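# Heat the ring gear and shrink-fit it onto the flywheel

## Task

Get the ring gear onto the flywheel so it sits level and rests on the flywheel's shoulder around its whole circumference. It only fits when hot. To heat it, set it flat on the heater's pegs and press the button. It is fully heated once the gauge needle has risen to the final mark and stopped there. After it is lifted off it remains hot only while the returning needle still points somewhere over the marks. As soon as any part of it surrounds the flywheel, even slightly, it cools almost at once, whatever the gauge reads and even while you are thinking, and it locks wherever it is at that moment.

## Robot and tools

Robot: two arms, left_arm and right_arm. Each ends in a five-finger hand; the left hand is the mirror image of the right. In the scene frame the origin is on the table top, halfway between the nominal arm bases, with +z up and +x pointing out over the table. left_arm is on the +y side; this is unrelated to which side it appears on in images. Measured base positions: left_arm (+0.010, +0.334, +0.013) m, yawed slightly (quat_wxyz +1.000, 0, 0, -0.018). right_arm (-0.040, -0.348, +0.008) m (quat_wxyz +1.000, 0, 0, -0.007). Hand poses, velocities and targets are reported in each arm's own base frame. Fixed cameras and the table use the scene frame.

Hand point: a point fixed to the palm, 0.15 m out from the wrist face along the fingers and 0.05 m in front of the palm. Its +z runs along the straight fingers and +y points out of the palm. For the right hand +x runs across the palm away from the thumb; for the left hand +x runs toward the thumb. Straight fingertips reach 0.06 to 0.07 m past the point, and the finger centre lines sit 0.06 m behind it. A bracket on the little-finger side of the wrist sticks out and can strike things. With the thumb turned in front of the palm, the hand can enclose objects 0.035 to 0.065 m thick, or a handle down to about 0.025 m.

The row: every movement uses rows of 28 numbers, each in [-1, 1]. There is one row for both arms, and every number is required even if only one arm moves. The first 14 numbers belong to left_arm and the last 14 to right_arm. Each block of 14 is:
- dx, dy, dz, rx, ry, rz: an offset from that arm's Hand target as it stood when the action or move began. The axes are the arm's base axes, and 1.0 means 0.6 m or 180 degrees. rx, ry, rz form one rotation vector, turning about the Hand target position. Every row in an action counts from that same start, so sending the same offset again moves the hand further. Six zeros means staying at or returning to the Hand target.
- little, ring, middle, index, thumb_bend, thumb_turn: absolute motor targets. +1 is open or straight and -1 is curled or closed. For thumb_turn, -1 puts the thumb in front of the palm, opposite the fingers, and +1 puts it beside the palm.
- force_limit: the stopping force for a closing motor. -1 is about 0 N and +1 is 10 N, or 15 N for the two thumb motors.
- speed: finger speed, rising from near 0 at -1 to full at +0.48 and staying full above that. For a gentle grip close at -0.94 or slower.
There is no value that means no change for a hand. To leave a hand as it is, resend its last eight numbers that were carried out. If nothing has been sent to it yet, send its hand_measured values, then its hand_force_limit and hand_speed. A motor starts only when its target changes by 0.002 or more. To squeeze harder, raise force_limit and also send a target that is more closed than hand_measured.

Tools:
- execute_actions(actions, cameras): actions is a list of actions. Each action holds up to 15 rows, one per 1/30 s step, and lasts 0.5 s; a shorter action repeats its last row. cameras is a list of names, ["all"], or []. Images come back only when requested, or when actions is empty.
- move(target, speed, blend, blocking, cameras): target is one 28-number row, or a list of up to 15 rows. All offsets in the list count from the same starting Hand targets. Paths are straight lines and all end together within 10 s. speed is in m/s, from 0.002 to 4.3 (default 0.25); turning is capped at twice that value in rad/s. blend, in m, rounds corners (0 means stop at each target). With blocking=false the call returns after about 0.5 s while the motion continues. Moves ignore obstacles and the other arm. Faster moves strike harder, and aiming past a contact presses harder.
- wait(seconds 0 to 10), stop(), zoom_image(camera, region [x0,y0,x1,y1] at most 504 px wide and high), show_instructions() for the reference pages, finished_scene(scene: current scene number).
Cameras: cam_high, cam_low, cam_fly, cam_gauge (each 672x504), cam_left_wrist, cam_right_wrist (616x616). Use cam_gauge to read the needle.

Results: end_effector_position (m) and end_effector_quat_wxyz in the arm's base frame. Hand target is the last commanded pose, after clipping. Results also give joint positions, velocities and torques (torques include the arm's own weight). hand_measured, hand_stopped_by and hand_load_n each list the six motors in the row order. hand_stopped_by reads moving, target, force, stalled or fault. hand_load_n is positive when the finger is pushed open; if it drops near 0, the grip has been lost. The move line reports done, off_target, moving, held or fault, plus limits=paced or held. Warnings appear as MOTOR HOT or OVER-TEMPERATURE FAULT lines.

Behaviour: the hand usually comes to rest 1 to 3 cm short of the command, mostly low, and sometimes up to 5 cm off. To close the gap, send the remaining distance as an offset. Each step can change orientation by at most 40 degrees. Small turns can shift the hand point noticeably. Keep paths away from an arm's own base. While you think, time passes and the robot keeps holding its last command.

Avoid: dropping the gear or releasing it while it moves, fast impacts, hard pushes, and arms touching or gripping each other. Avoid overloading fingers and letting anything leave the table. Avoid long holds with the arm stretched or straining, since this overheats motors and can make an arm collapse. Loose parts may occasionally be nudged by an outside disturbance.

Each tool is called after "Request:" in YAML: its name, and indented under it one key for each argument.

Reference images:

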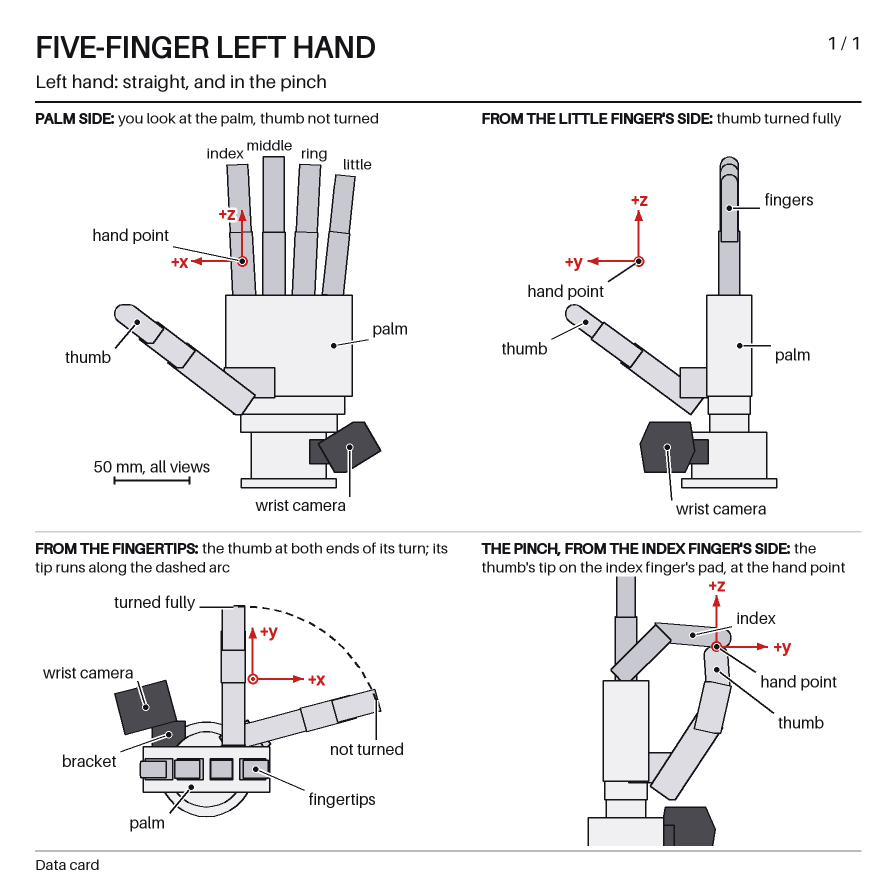

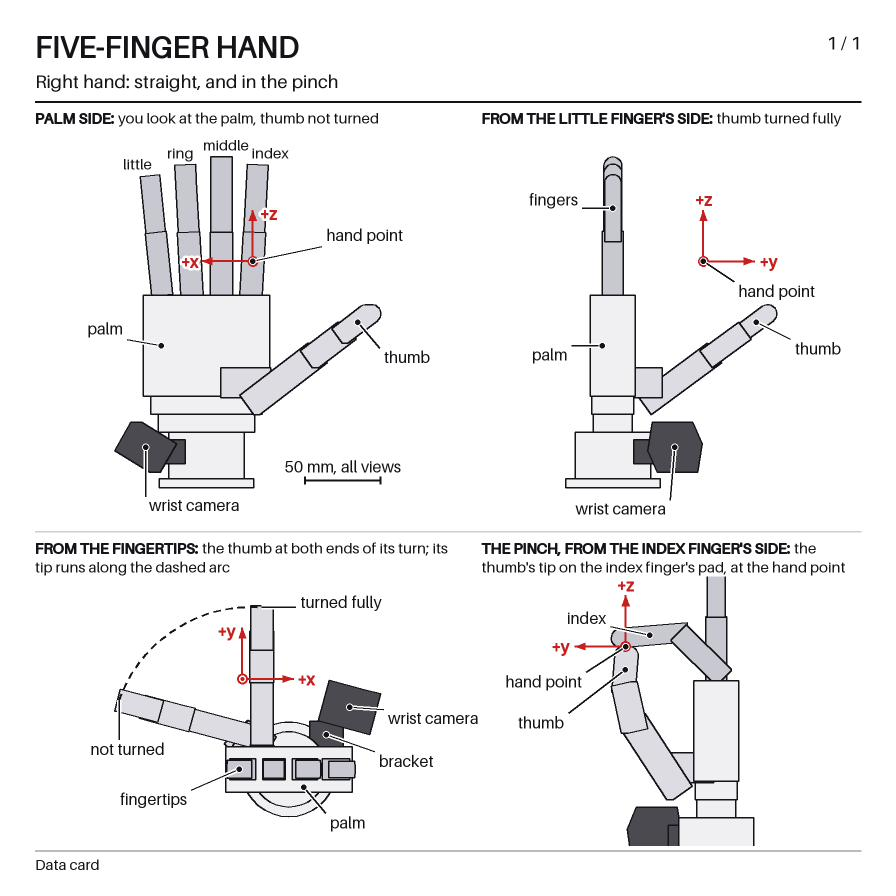

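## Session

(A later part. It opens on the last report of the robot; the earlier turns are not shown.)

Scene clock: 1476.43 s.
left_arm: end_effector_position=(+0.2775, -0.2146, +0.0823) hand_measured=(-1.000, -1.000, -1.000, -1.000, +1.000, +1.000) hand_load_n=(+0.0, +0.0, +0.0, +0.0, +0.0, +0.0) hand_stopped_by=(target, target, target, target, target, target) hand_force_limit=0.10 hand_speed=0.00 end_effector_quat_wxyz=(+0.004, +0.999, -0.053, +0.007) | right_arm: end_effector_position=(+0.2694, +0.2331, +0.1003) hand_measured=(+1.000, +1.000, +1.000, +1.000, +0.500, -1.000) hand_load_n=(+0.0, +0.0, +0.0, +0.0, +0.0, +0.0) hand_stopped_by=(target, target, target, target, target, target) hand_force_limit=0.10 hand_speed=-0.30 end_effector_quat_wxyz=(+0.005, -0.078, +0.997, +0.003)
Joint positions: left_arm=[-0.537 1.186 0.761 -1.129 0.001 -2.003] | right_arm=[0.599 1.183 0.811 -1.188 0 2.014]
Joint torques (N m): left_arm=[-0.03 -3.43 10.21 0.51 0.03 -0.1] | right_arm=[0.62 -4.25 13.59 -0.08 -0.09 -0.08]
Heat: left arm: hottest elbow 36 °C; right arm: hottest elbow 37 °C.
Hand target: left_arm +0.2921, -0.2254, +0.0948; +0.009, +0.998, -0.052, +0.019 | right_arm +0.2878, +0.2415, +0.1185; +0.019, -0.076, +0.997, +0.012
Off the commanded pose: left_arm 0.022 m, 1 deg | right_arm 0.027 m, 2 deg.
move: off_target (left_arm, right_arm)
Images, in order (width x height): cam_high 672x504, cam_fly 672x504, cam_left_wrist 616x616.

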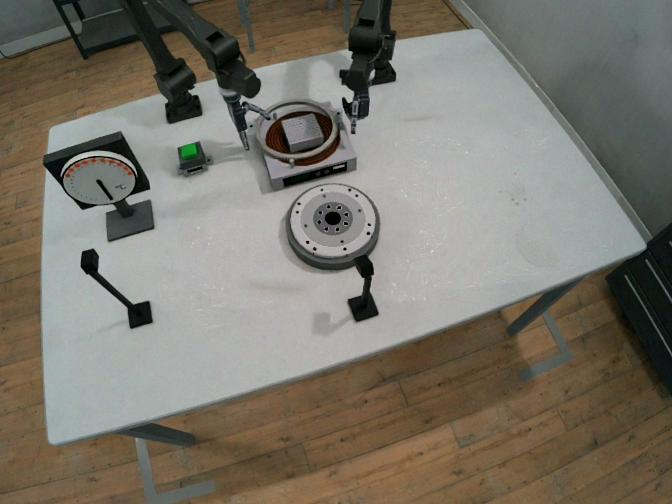

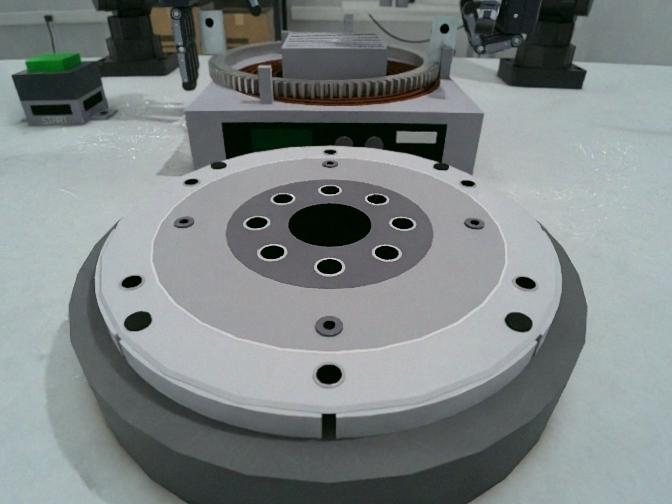

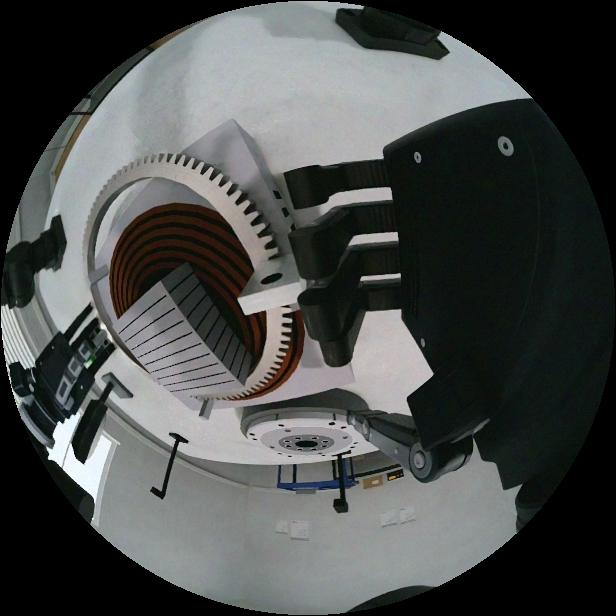

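Request:
move:
  target:
    - [0.0, 0.08, 0.02, 0,0,0, -1,-1,-1,-1,1,1,0.1,0.0, 0,0,0, 0,0,0, 1,1,1,1,0.5,-1,0.1,-0.3]
    - [0.0, 0.08, 0.02, 0,0,0, 1,1,1,1,0.5,-1,0.1,0.0, -0.012,0.045,0, 0,0,0, 1,1,1,1,0.5,-1,0.1,-0.3]
  speed: 0.1
  cameras: ["cam_fly", "cam_left_wrist", "cam_right_wrist", "cam_high"]

Request:
zoom_image:
  camera: "cam_left_wrist"
  region: [180, 170, 420, 410]

Request:
zoom_image:
  camera: "cam_right_wrist"
  region: [200, 150, 530, 430]

Request:
zoom_image:
  camera: "cam_fly"
  region: [150, 0, 510, 120]

Request:
zoom_image:
  camera: "cam_high"
  region: [220, 70, 370, 190]

Scene clock: 1508.90 s.
left_arm: end_effector_position=(+0.2865, -0.1773, +0.0963) hand_measured=(+1.000, +1.000, +1.000, +1.000, +0.500, -1.000) hand_load_n=(+0.0, +0.0, +0.0, +0.0, +0.0, +0.0) hand_stopped_by=(target, target, target, target, target, target) hand_force_limit=0.10 hand_speed=0.00 end_effector_quat_wxyz=(+0.005, +0.999, -0.052, +0.012) | right_arm: end_effector_position=(+0.2661, +0.2447, +0.0975) hand_measured=(+1.000, +1.000, +1.000, +1.000, +0.500, -1.000) hand_load_n=(+0.0, +0.0, +0.0, +0.0, +0.0, +0.0) hand_stopped_by=(target, target, target, target, target, target) hand_force_limit=0.10 hand_speed=-0.30 end_effector_quat_wxyz=(+0.001, -0.069, +0.998, -0.005)
Joint positions: left_arm=[-0.408 1.135 0.761 -1.171 0.002 -1.876] | right_arm=[0.645 1.206 0.824 -1.192 0.009 2.077]
Joint torques (N m): left_arm=[1.14 -4.72 8.5 0.1 0.2 0.1] | right_arm=[3.66 -4.72 14.43 0.46 -0.42 0.03]
Heat: left arm: hottest elbow 38 °C; right arm: hottest elbow 37 °C.
Hand target: left_arm +0.2919, -0.1774, +0.1068; +0.009, +0.998, -0.052, +0.019 | right_arm +0.2807, +0.2685, +0.1184; +0.019, -0.076, +0.997, +0.012
Off the commanded pose: left_arm 0.012 m, 1 deg | right_arm 0.035 m, 3 deg.
joint sent to its limit (right arm) — joint 6 (wrist roll), upper limit. The joint targets still meet the commanded pose.
move: off_target (left_arm, right_arm); target 2's new numbers were sent with left_arm's hand 0.012 m and 1 deg from that target
Images, in order (width x height): cam_high 672x504, cam_fly 672x504, cam_left_wrist 616x616, cam_right_wrist 616x616.

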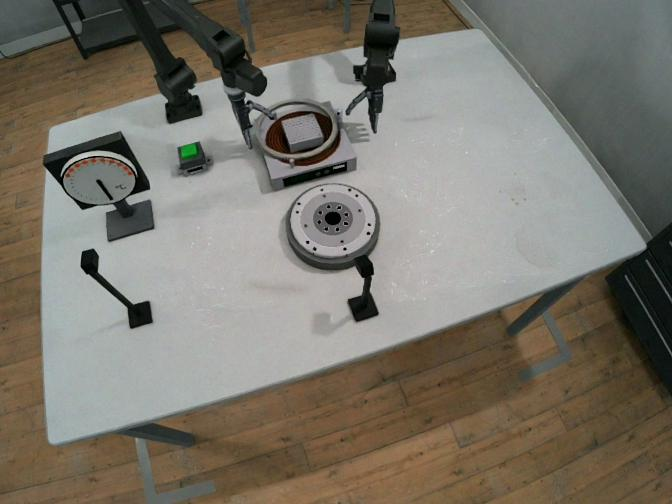

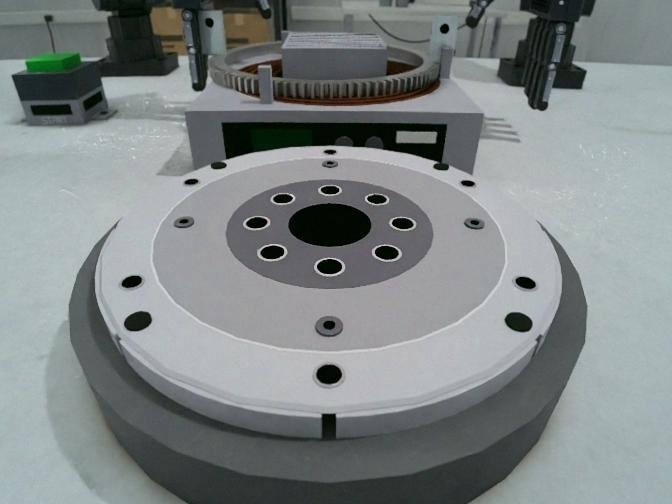

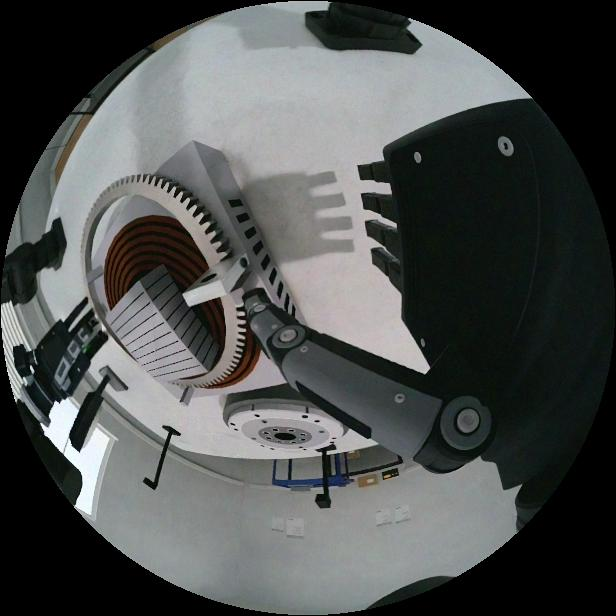

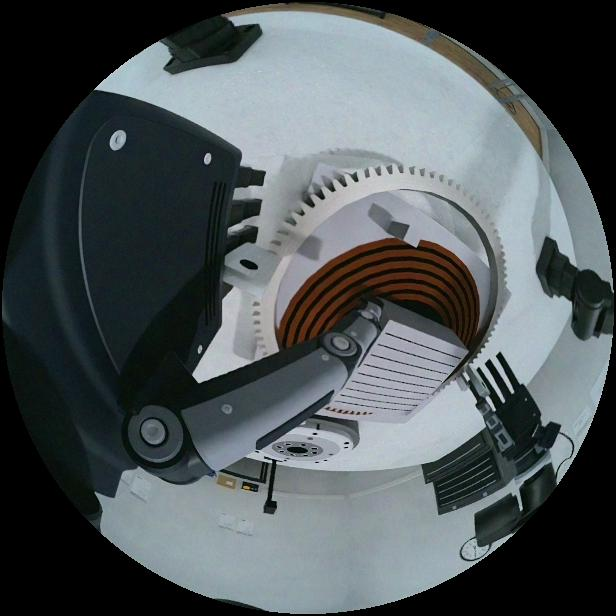

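Scaled by 2.100 from the camera's 616x616 image, which has a finer 880x880 frame.

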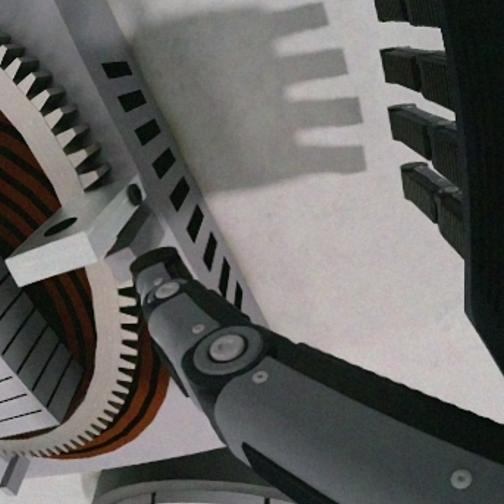

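Scaled by 1.527 from the camera's 616x616 image, which has a finer 880x880 frame.

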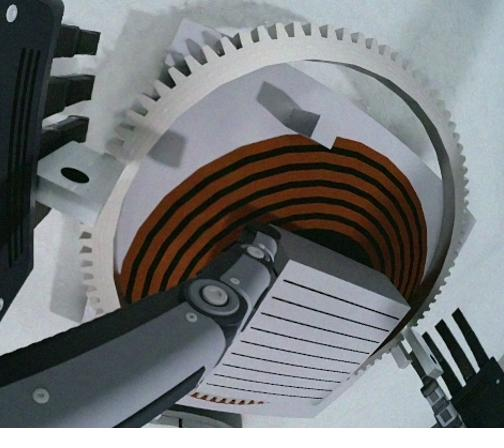

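Scaled by 1.400.

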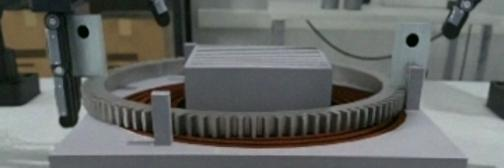

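Scaled by 3.360.

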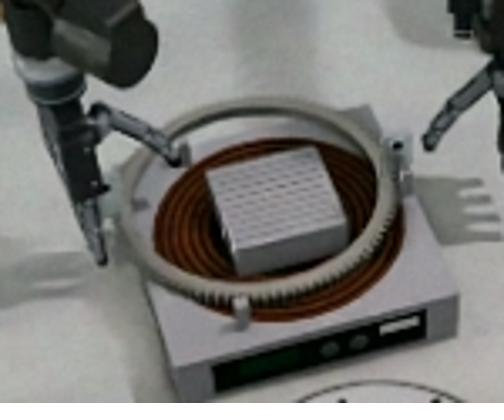

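Request:
execute_actions:
  actions: []

Scene clock: 1569.50 s.
left_arm: end_effector_position=(+0.2865, -0.1773, +0.0963) hand_measured=(+1.000, +1.000, +1.000, +1.000, +0.500, -1.000) hand_load_n=(+0.0, +0.0, +0.5, +0.0, +0.0, +0.0) hand_stopped_by=(target, target, target, target, target, target) hand_force_limit=0.10 hand_speed=0.00 end_effector_quat_wxyz=(+0.005, +0.999, -0.052, +0.012) | right_arm: end_effector_position=(+0.2661, +0.2447, +0.0975) hand_measured=(+1.000, +1.000, +1.000, +1.000, +0.500, -1.000) hand_load_n=(+0.0, +0.0, +0.5, +0.0, +0.0, +0.0) hand_stopped_by=(target, target, target, target, target, target) hand_force_limit=0.10 hand_speed=-0.30 end_effector_quat_wxyz=(+0.001, -0.069, +0.998, -0.005)
Joint positions: left_arm=[-0.408 1.135 0.761 -1.171 0.002 -1.876] | right_arm=[0.645 1.206 0.824 -1.192 0.009 2.077]
Joint velocities: within noise
Joint torques (N m): left_arm=[1.2 -4.78 8.49 0.12 0.21 0.09] | right_arm=[3.72 -4.6 14.31 0.25 -0.46 0]
Heat: left arm: hottest elbow 37 °C; right arm: hottest elbow 42 °C.
Hand target: left_arm +0.2919, -0.1774, +0.1068; +0.009, +0.998, -0.052, +0.019 | right_arm +0.2807, +0.2685, +0.1184; +0.019, -0.076, +0.997, +0.012
Off the commanded pose: left_arm 0.012 m, 1 deg | right_arm 0.035 m, 3 deg.

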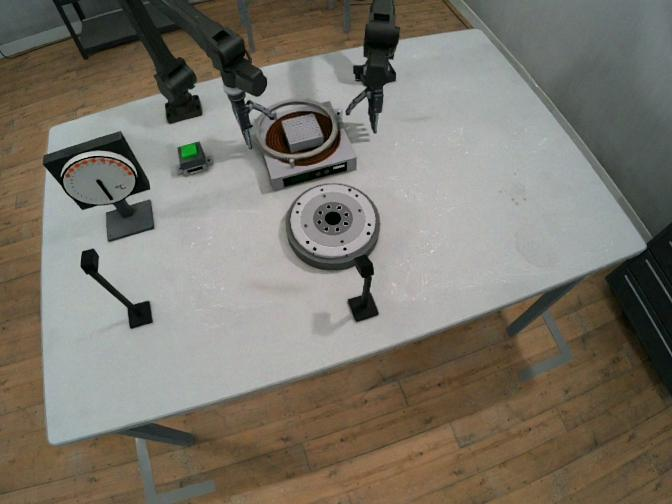

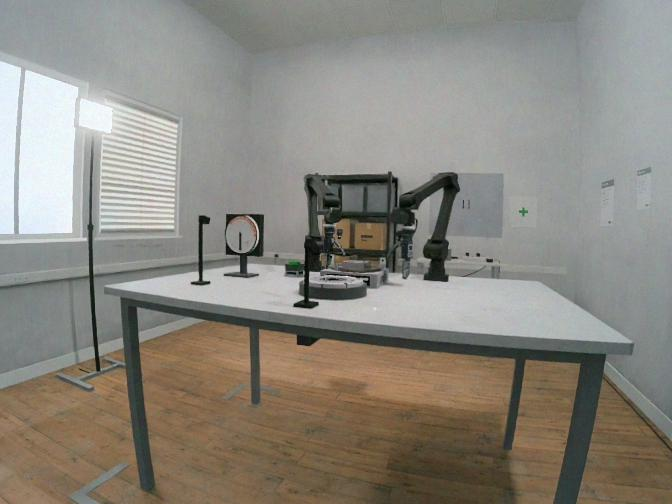

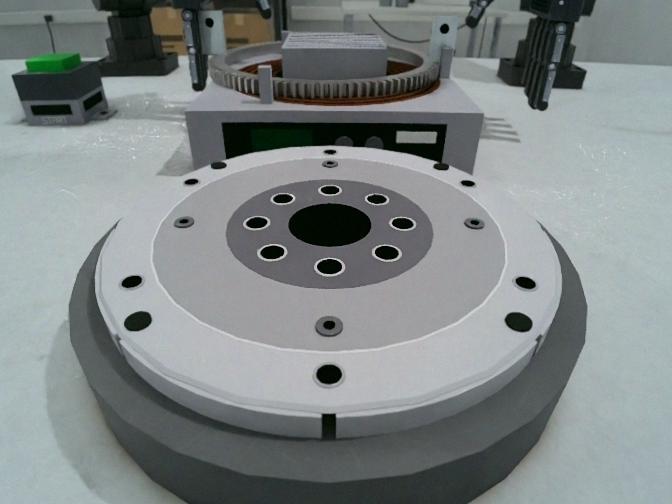

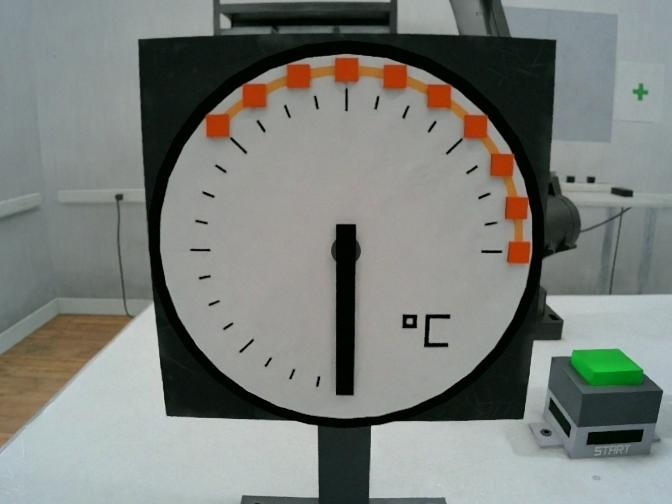

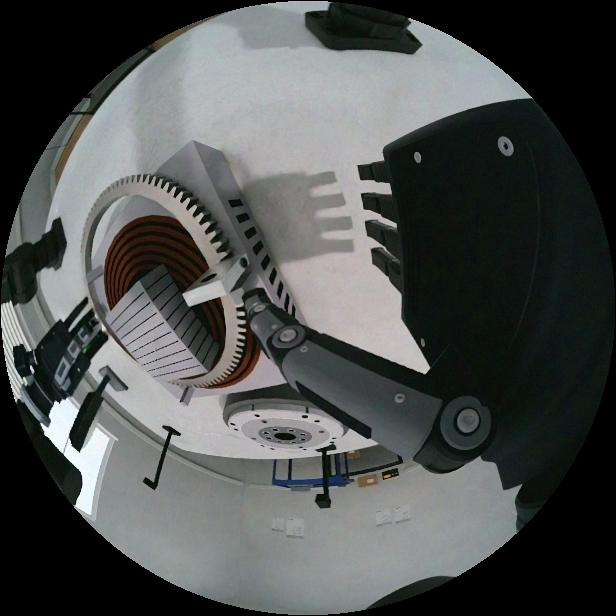

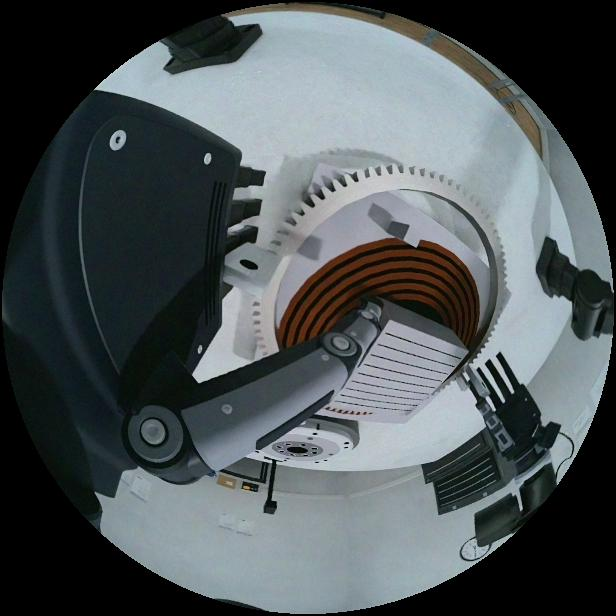

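Request:
zoom_image:
  camera: "cam_fly"
  region: [150, 0, 510, 120]

Request:
zoom_image:
  camera: "cam_left_wrist"
  region: [60, 130, 360, 430]

Request:
zoom_image:
  camera: "cam_right_wrist"
  region: [200, 130, 540, 470]

Request:
zoom_image:
  camera: "cam_high"
  region: [210, 60, 410, 210]

Scaled by 1.400.

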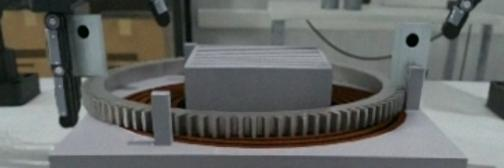

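Scaled by 1.680 from the camera's 616x616 image, which has a finer 880x880 frame.

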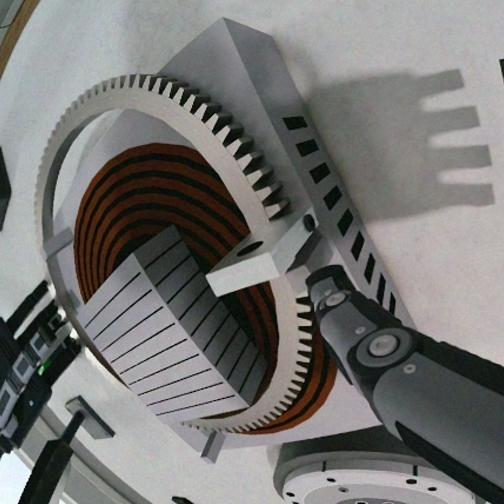

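Scaled by 1.482 from the camera's 616x616 image, which has a finer 880x880 frame.

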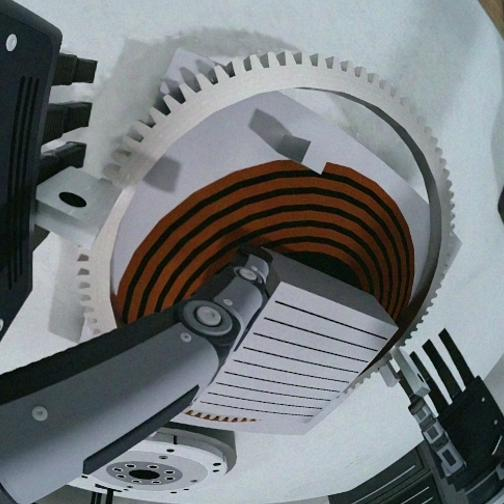

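Scaled by 2.520.

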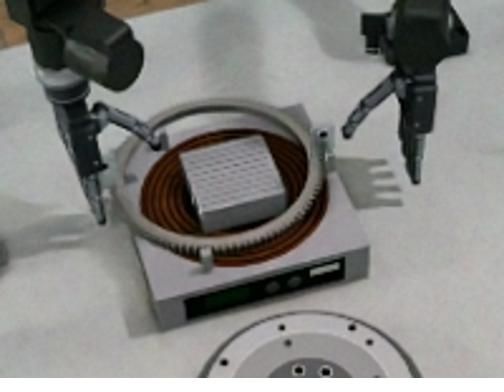

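Request:
zoom_image:
  camera: "cam_fly"
  region: [410, 0, 530, 100]

Request:
zoom_image:
  camera: "cam_left_wrist"
  region: [170, 220, 310, 360]

Request:
zoom_image:
  camera: "cam_fly"
  region: [170, 0, 290, 100]

Scaled by 4.200.

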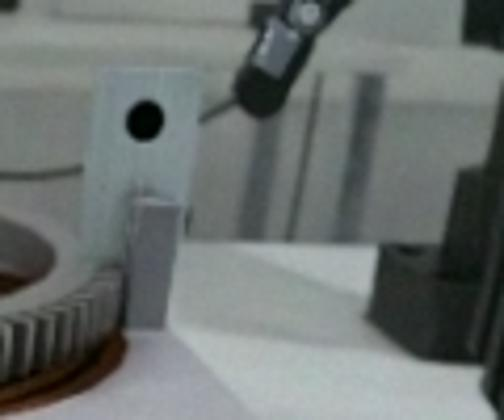

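Scaled by 3.600 from the camera's 616x616 image, which has a finer 880x880 frame.

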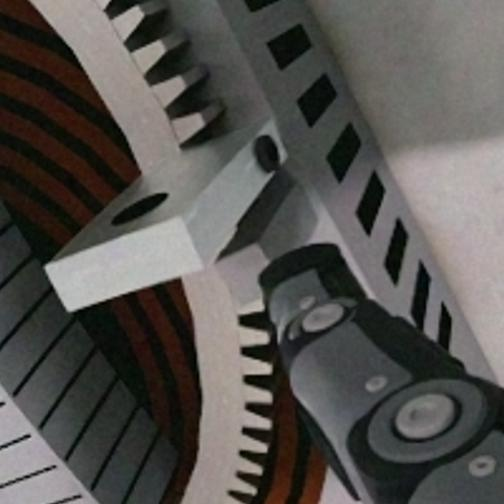

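Scaled by 4.200.

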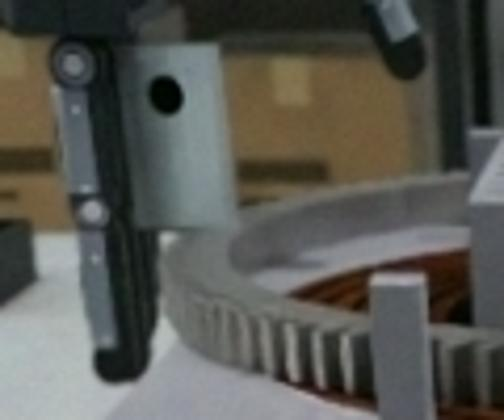

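Request:
zoom_image:
  camera: "cam_fly"
  region: [400, 40, 500, 140]

Request:
zoom_image:
  camera: "cam_fly"
  region: [160, 40, 260, 140]

Scaled by 5.040.

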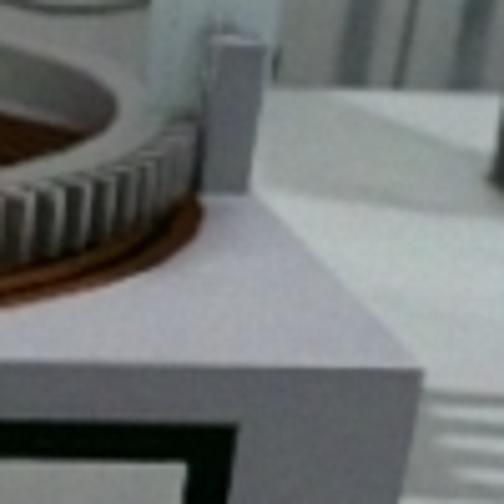

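Scaled by 5.040.

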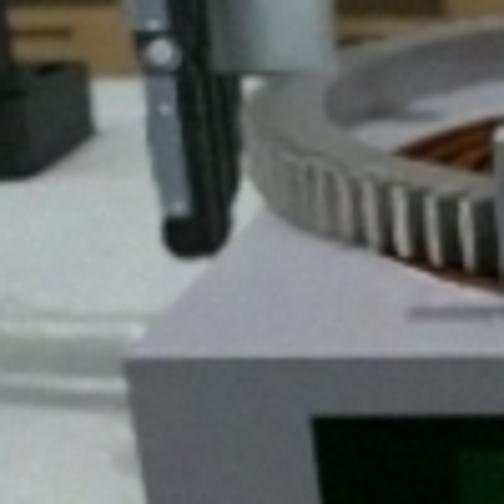

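Request:
move:
  target:
    - [0,0,0,0,0,0,1,1,1,1,0.5,1,0.1,0.0,0,-0.0258,0,0,0,0,1,1,1,1,0.5,-1,0.1,-0.3]
    - [-0.0200,-0.1133,-0.0055,0,0,0,1,1,1,1,0.5,1,0.1,0.0,0,-0.0258,0,0,0,0,1,1,1,1,0.5,-1,0.1,-0.3]
  speed: 0.08
  cameras: ["cam_fly","cam_left_wrist","cam_right_wrist"]

Scene clock: 1685.07 s.
left_arm: end_effector_position=(+0.2631, -0.2311, +0.0899) hand_measured=(+1.000, +1.000, +1.000, +1.000, +0.500, +1.000) hand_load_n=(+0.0, -0.5, +0.0, +0.0, -0.5, +0.0) hand_stopped_by=(target, target, target, target, target, target) hand_force_limit=0.10 hand_speed=0.00 end_effector_quat_wxyz=(-0.001, +0.999, -0.052, +0.001) | right_arm: end_effector_position=(+0.2654, +0.2445, +0.0976) hand_measured=(+1.000, +1.000, +1.000, +1.000, +0.500, -1.000) hand_load_n=(+0.0, +0.0, +0.0, +0.0, +0.0, +0.0) hand_stopped_by=(target, target, target, target, target, target) hand_force_limit=0.10 hand_speed=-0.30 end_effector_quat_wxyz=(+0.000, -0.077, +0.997, -0.003)
Joint positions: left_arm=[-0.613 1.178 0.78 -1.171 -0.002 -2.079] | right_arm=[0.641 1.206 0.824 -1.193 0.005 2.058]
Joint torques (N m): left_arm=[0.03 -3.37 10.29 1.06 0 -0.08] | right_arm=[0.56 -6.53 12.56 0.12 -0.2 -0.11]
Heat: left arm: hottest elbow 37 °C; right arm: hottest elbow 43 °C.
Hand target: left_arm +0.2801, -0.2453, +0.1034; +0.009, +0.998, -0.052, +0.019 | right_arm +0.2807, +0.2530, +0.1184; +0.019, -0.076, +0.997, +0.012
Off the commanded pose: left_arm 0.026 m, 2 deg | right_arm 0.027 m, 3 deg.
move: off_target (left_arm, right_arm)
Images, in order (width x height): cam_fly 672x504, cam_left_wrist 616x616, cam_right_wrist 616x616.

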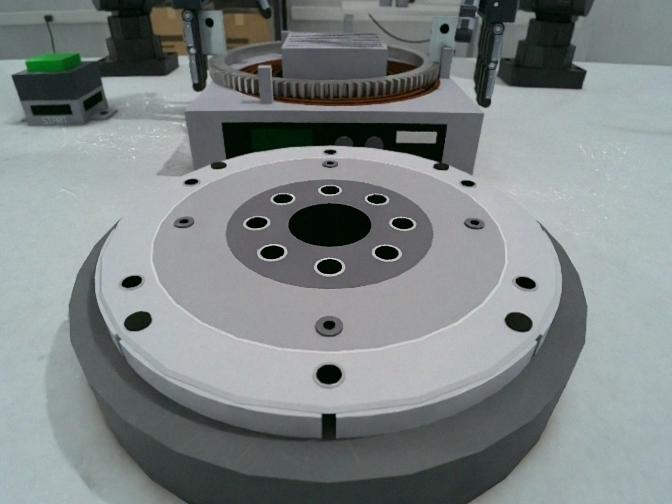

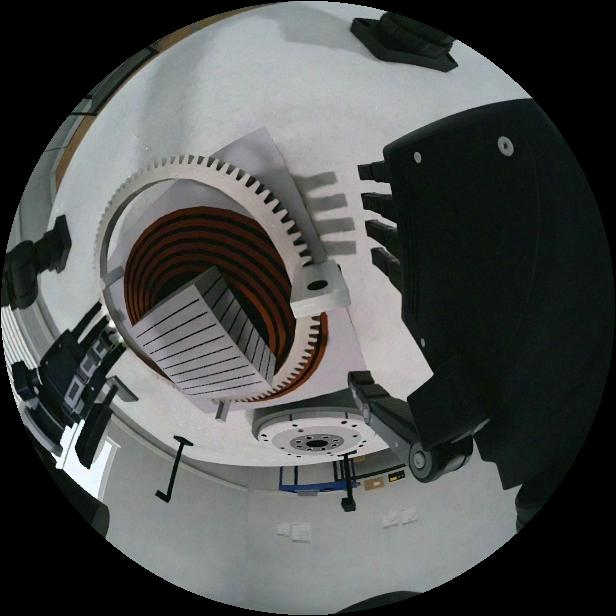

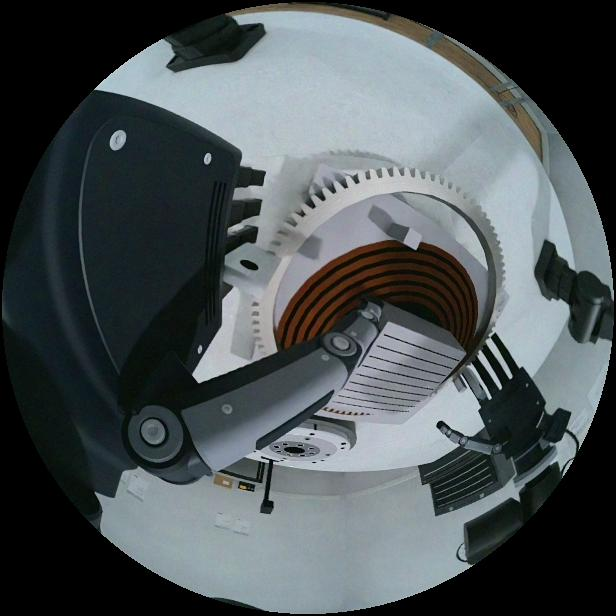

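Request:
zoom_image:
  camera: "cam_right_wrist"
  region: [180, 160, 400, 380]

Request:
zoom_image:
  camera: "cam_left_wrist"
  region: [250, 180, 470, 400]

Request:
zoom_image:
  camera: "cam_fly"
  region: [410, 0, 530, 100]

Scaled by 2.291 from the camera's 616x616 image, which has a finer 880x880 frame.

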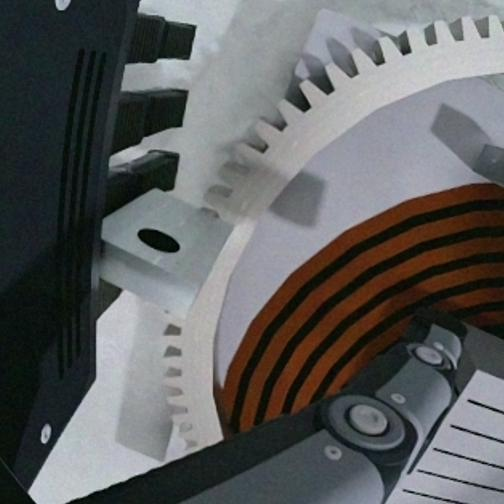

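Scaled by 2.291 from the camera's 616x616 image, which has a finer 880x880 frame.

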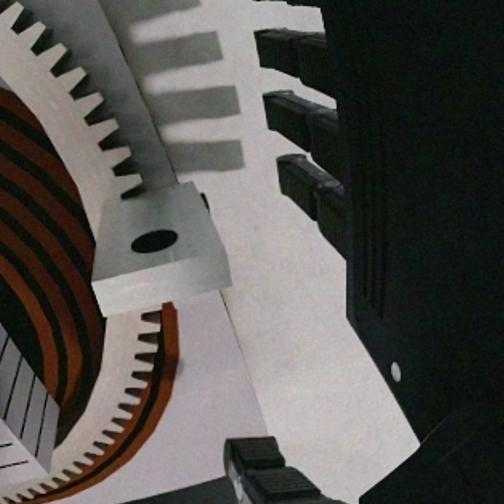

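Scaled by 4.200.

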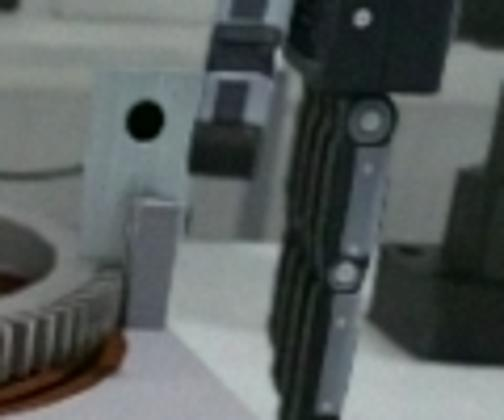

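Request:
move:
  target:
    - [0.0150,-0.0300,0.0017,0,0,0,1,1,1,1,0.5,1,0.1,0.0,-0.020,-0.0100,0,0,0,0,1,1,1,1,0.5,-1,0.1,-0.3]
  speed: 0.06
  cameras: ["cam_fly","cam_left_wrist","cam_right_wrist"]

Request:
zoom_image:
  camera: "cam_left_wrist"
  region: [250, 180, 470, 400]

Request:
zoom_image:
  camera: "cam_right_wrist"
  region: [180, 160, 400, 380]

Scene clock: 1712.13 s.
left_arm: end_effector_position=(+0.2726, -0.2478, +0.0914) hand_measured=(+1.000, +1.000, +1.000, +1.000, +0.500, +1.000) hand_load_n=(-0.5, +0.0, +0.0, +0.0, +0.0, +0.0) hand_stopped_by=(target, target, target, target, target, target) hand_force_limit=0.10 hand_speed=0.00 end_effector_quat_wxyz=(-0.001, +0.998, -0.055, +0.001) | right_arm: end_effector_position=(+0.2653, +0.2445, +0.1075) hand_measured=(+1.000, +1.000, +1.000, +1.000, +0.500, -1.000) hand_load_n=(+0.0, +0.0, +0.0, +0.0, +0.0, +0.0) hand_stopped_by=(target, target, target, target, target, target) hand_force_limit=0.10 hand_speed=-0.30 end_effector_quat_wxyz=(+0.011, -0.077, +0.997, +0.004)
Joint positions: left_arm=[-0.639 1.228 0.823 -1.166 -0.003 -2.1] | right_arm=[0.641 1.176 0.824 -1.196 0.005 2.058]
Joint torques (N m): left_arm=[-0.15 -3.96 10.25 1.1 0.08 -0.08] | right_arm=[1.08 -6.83 10.26 0.06 -0.22 -0.05]
Heat: left arm: hottest elbow 36 °C; right arm: hottest elbow 42 °C.
Hand target: left_arm +0.2891, -0.2633, +0.1045; +0.009, +0.998, -0.052, +0.019 | right_arm +0.2688, +0.2470, +0.1184; +0.019, -0.076, +0.997, +0.012
Off the commanded pose: left_arm 0.026 m, 2 deg | right_arm 0.012 m, 1 deg.
joint sent to its limit (left arm) — joint 6 (wrist roll), lower limit. The joint targets still meet the commanded pose.
move: off_target (left_arm, right_arm)
Images, in order (width x height): cam_fly 672x504, cam_left_wrist 616x616, cam_right_wrist 616x616.

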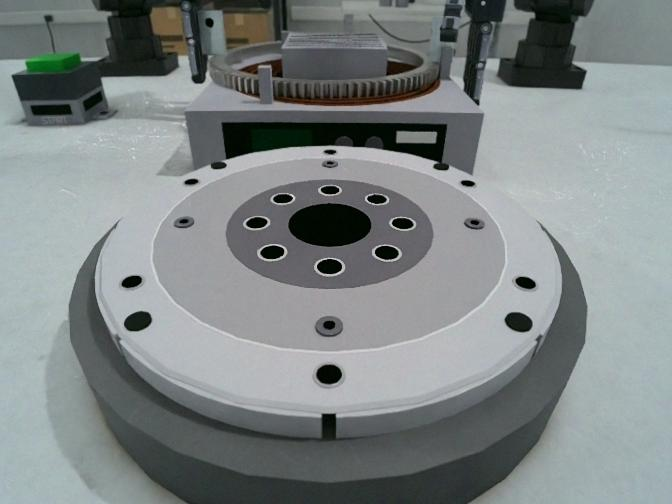

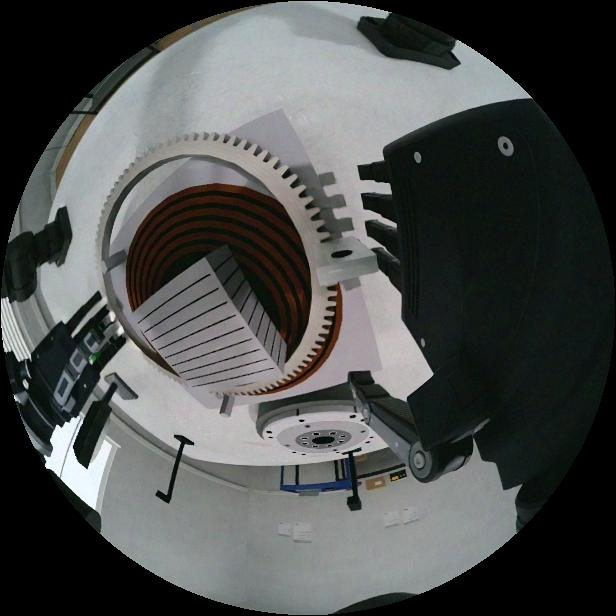

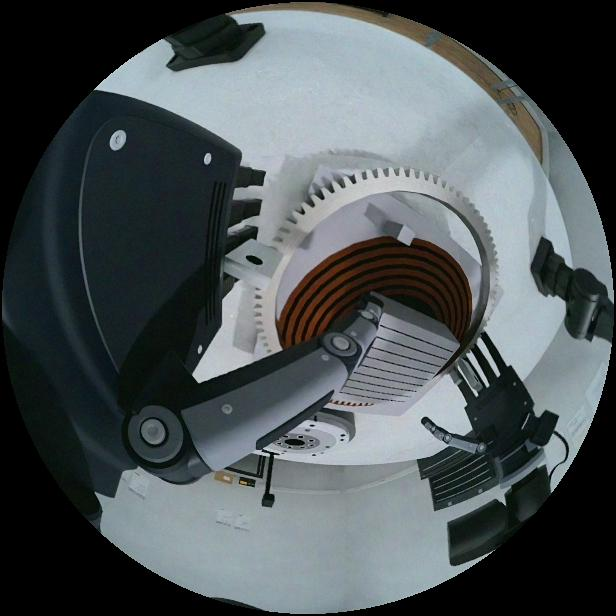

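Scaled by 2.291 from the camera's 616x616 image, which has a finer 880x880 frame.

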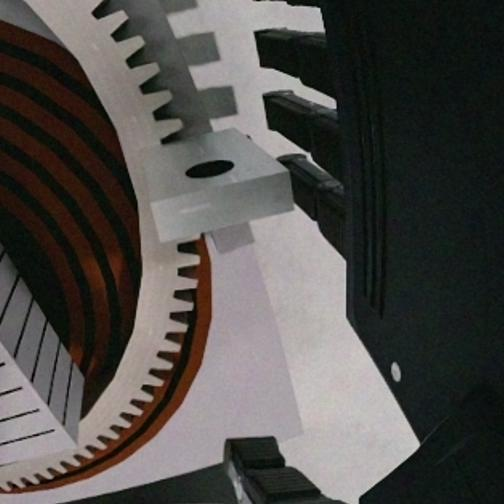

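Scaled by 2.291 from the camera's 616x616 image, which has a finer 880x880 frame.

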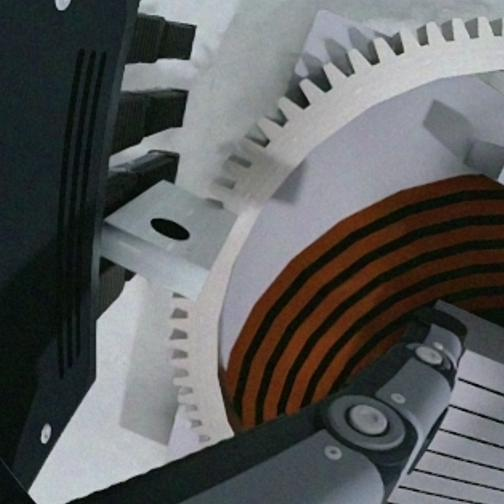

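Request:
move:
  target:
    - [-0.0080,-0.0117,0,0,0,0,1,1,1,1,0.5,-1,0.1,0.0,0,0.0083,-0.0200,0,0,0,1,1,1,1,0.5,-1,0.1,-0.3]
  speed: 0.05
  cameras: ["cam_fly","cam_left_wrist","cam_right_wrist"]

Request:
zoom_image:
  camera: "cam_left_wrist"
  region: [250, 180, 470, 400]

Request:
zoom_image:
  camera: "cam_right_wrist"
  region: [180, 160, 400, 380]

Scene clock: 1756.00 s.
left_arm: end_effector_position=(+0.2680, -0.2531, +0.0907) hand_measured=(+1.000, +1.000, +1.000, +1.000, +0.500, -1.000) hand_load_n=(-0.5, +0.0, +0.0, +0.0, +0.0, +0.0) hand_stopped_by=(target, target, target, target, target, target) hand_force_limit=0.10 hand_speed=0.00 end_effector_quat_wxyz=(+0.000, +0.998, -0.063, -0.002) | right_arm: end_effector_position=(+0.2665, +0.2449, +0.1073) hand_measured=(+1.000, +1.000, +1.000, +1.000, +0.500, -1.000) hand_load_n=(+0.0, +0.0, +0.0, +0.0, +0.0, +0.0) hand_stopped_by=(target, target, target, target, target, target) hand_force_limit=0.10 hand_speed=-0.30 end_effector_quat_wxyz=(+0.013, -0.074, +0.997, +0.005)
Joint positions: left_arm=[-0.656 1.231 0.824 -1.166 0.002 -2.101] | right_arm=[0.641 1.176 0.823 -1.191 0.006 2.063]
Joint torques (N m): left_arm=[-0.09 -4.01 10.43 1.14 0.21 -0.08] | right_arm=[2.73 -5.3 8.72 1.42 -0.22 0.03]
Heat: left arm: hottest elbow 39 °C; right arm: hottest elbow 39 °C.
Hand target: left_arm +0.2843, -0.2704, +0.1046; +0.009, +0.998, -0.052, +0.019 | right_arm +0.2688, +0.2520, +0.1065; +0.019, -0.076, +0.997, +0.012
Off the commanded pose: left_arm 0.027 m, 3 deg | right_arm 0.007 m, 1 deg.
joint sent to its limit (left arm) — joint 6 (wrist roll), lower limit. The joint targets still meet the commanded pose.
move: off_target (left_arm)
Images, in order (width x height): cam_fly 672x504, cam_left_wrist 616x616, cam_right_wrist 616x616.

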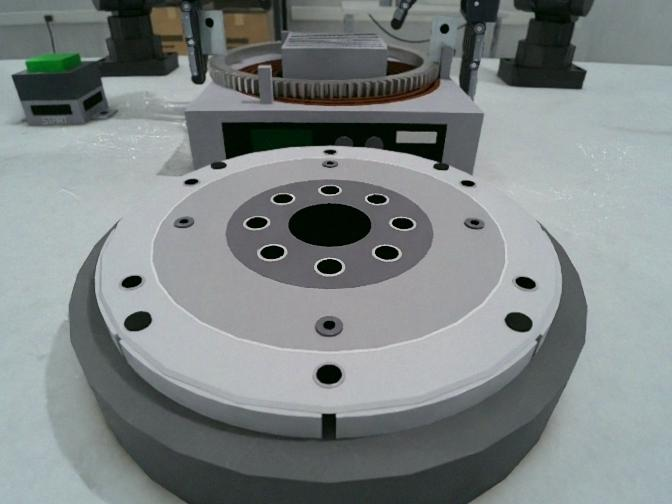

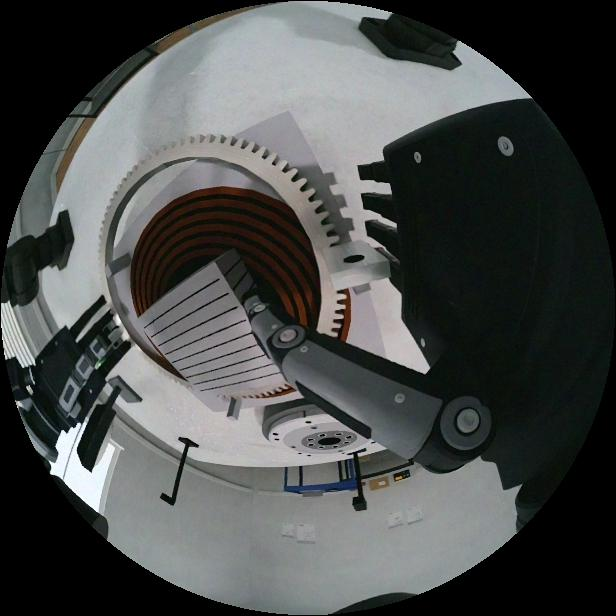

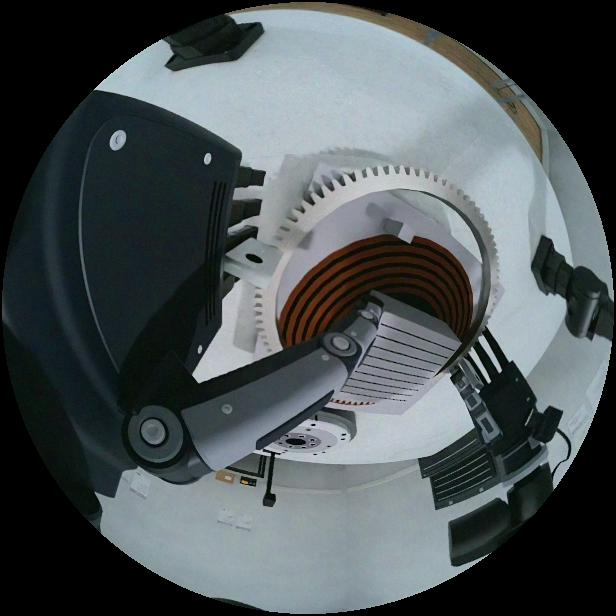

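Scaled by 2.291 from the camera's 616x616 image, which has a finer 880x880 frame.

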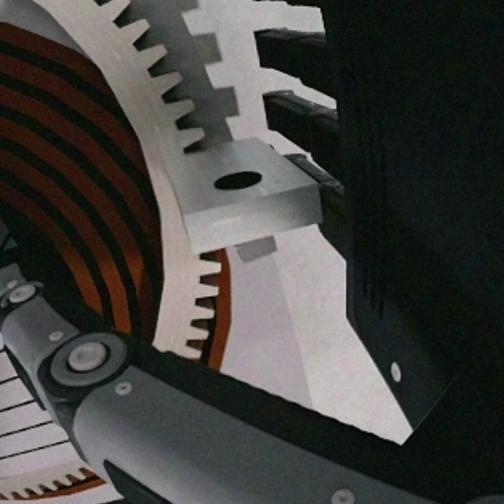

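Scaled by 2.291 from the camera's 616x616 image, which has a finer 880x880 frame.

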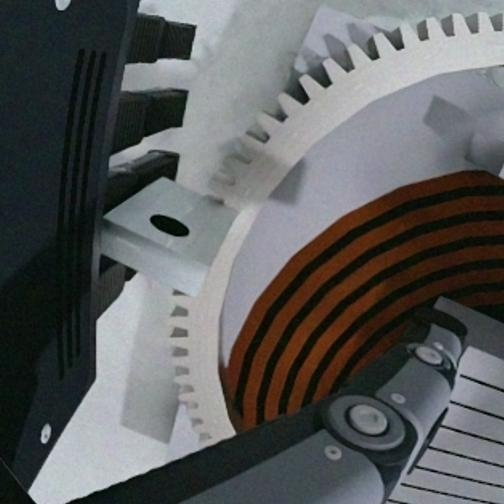

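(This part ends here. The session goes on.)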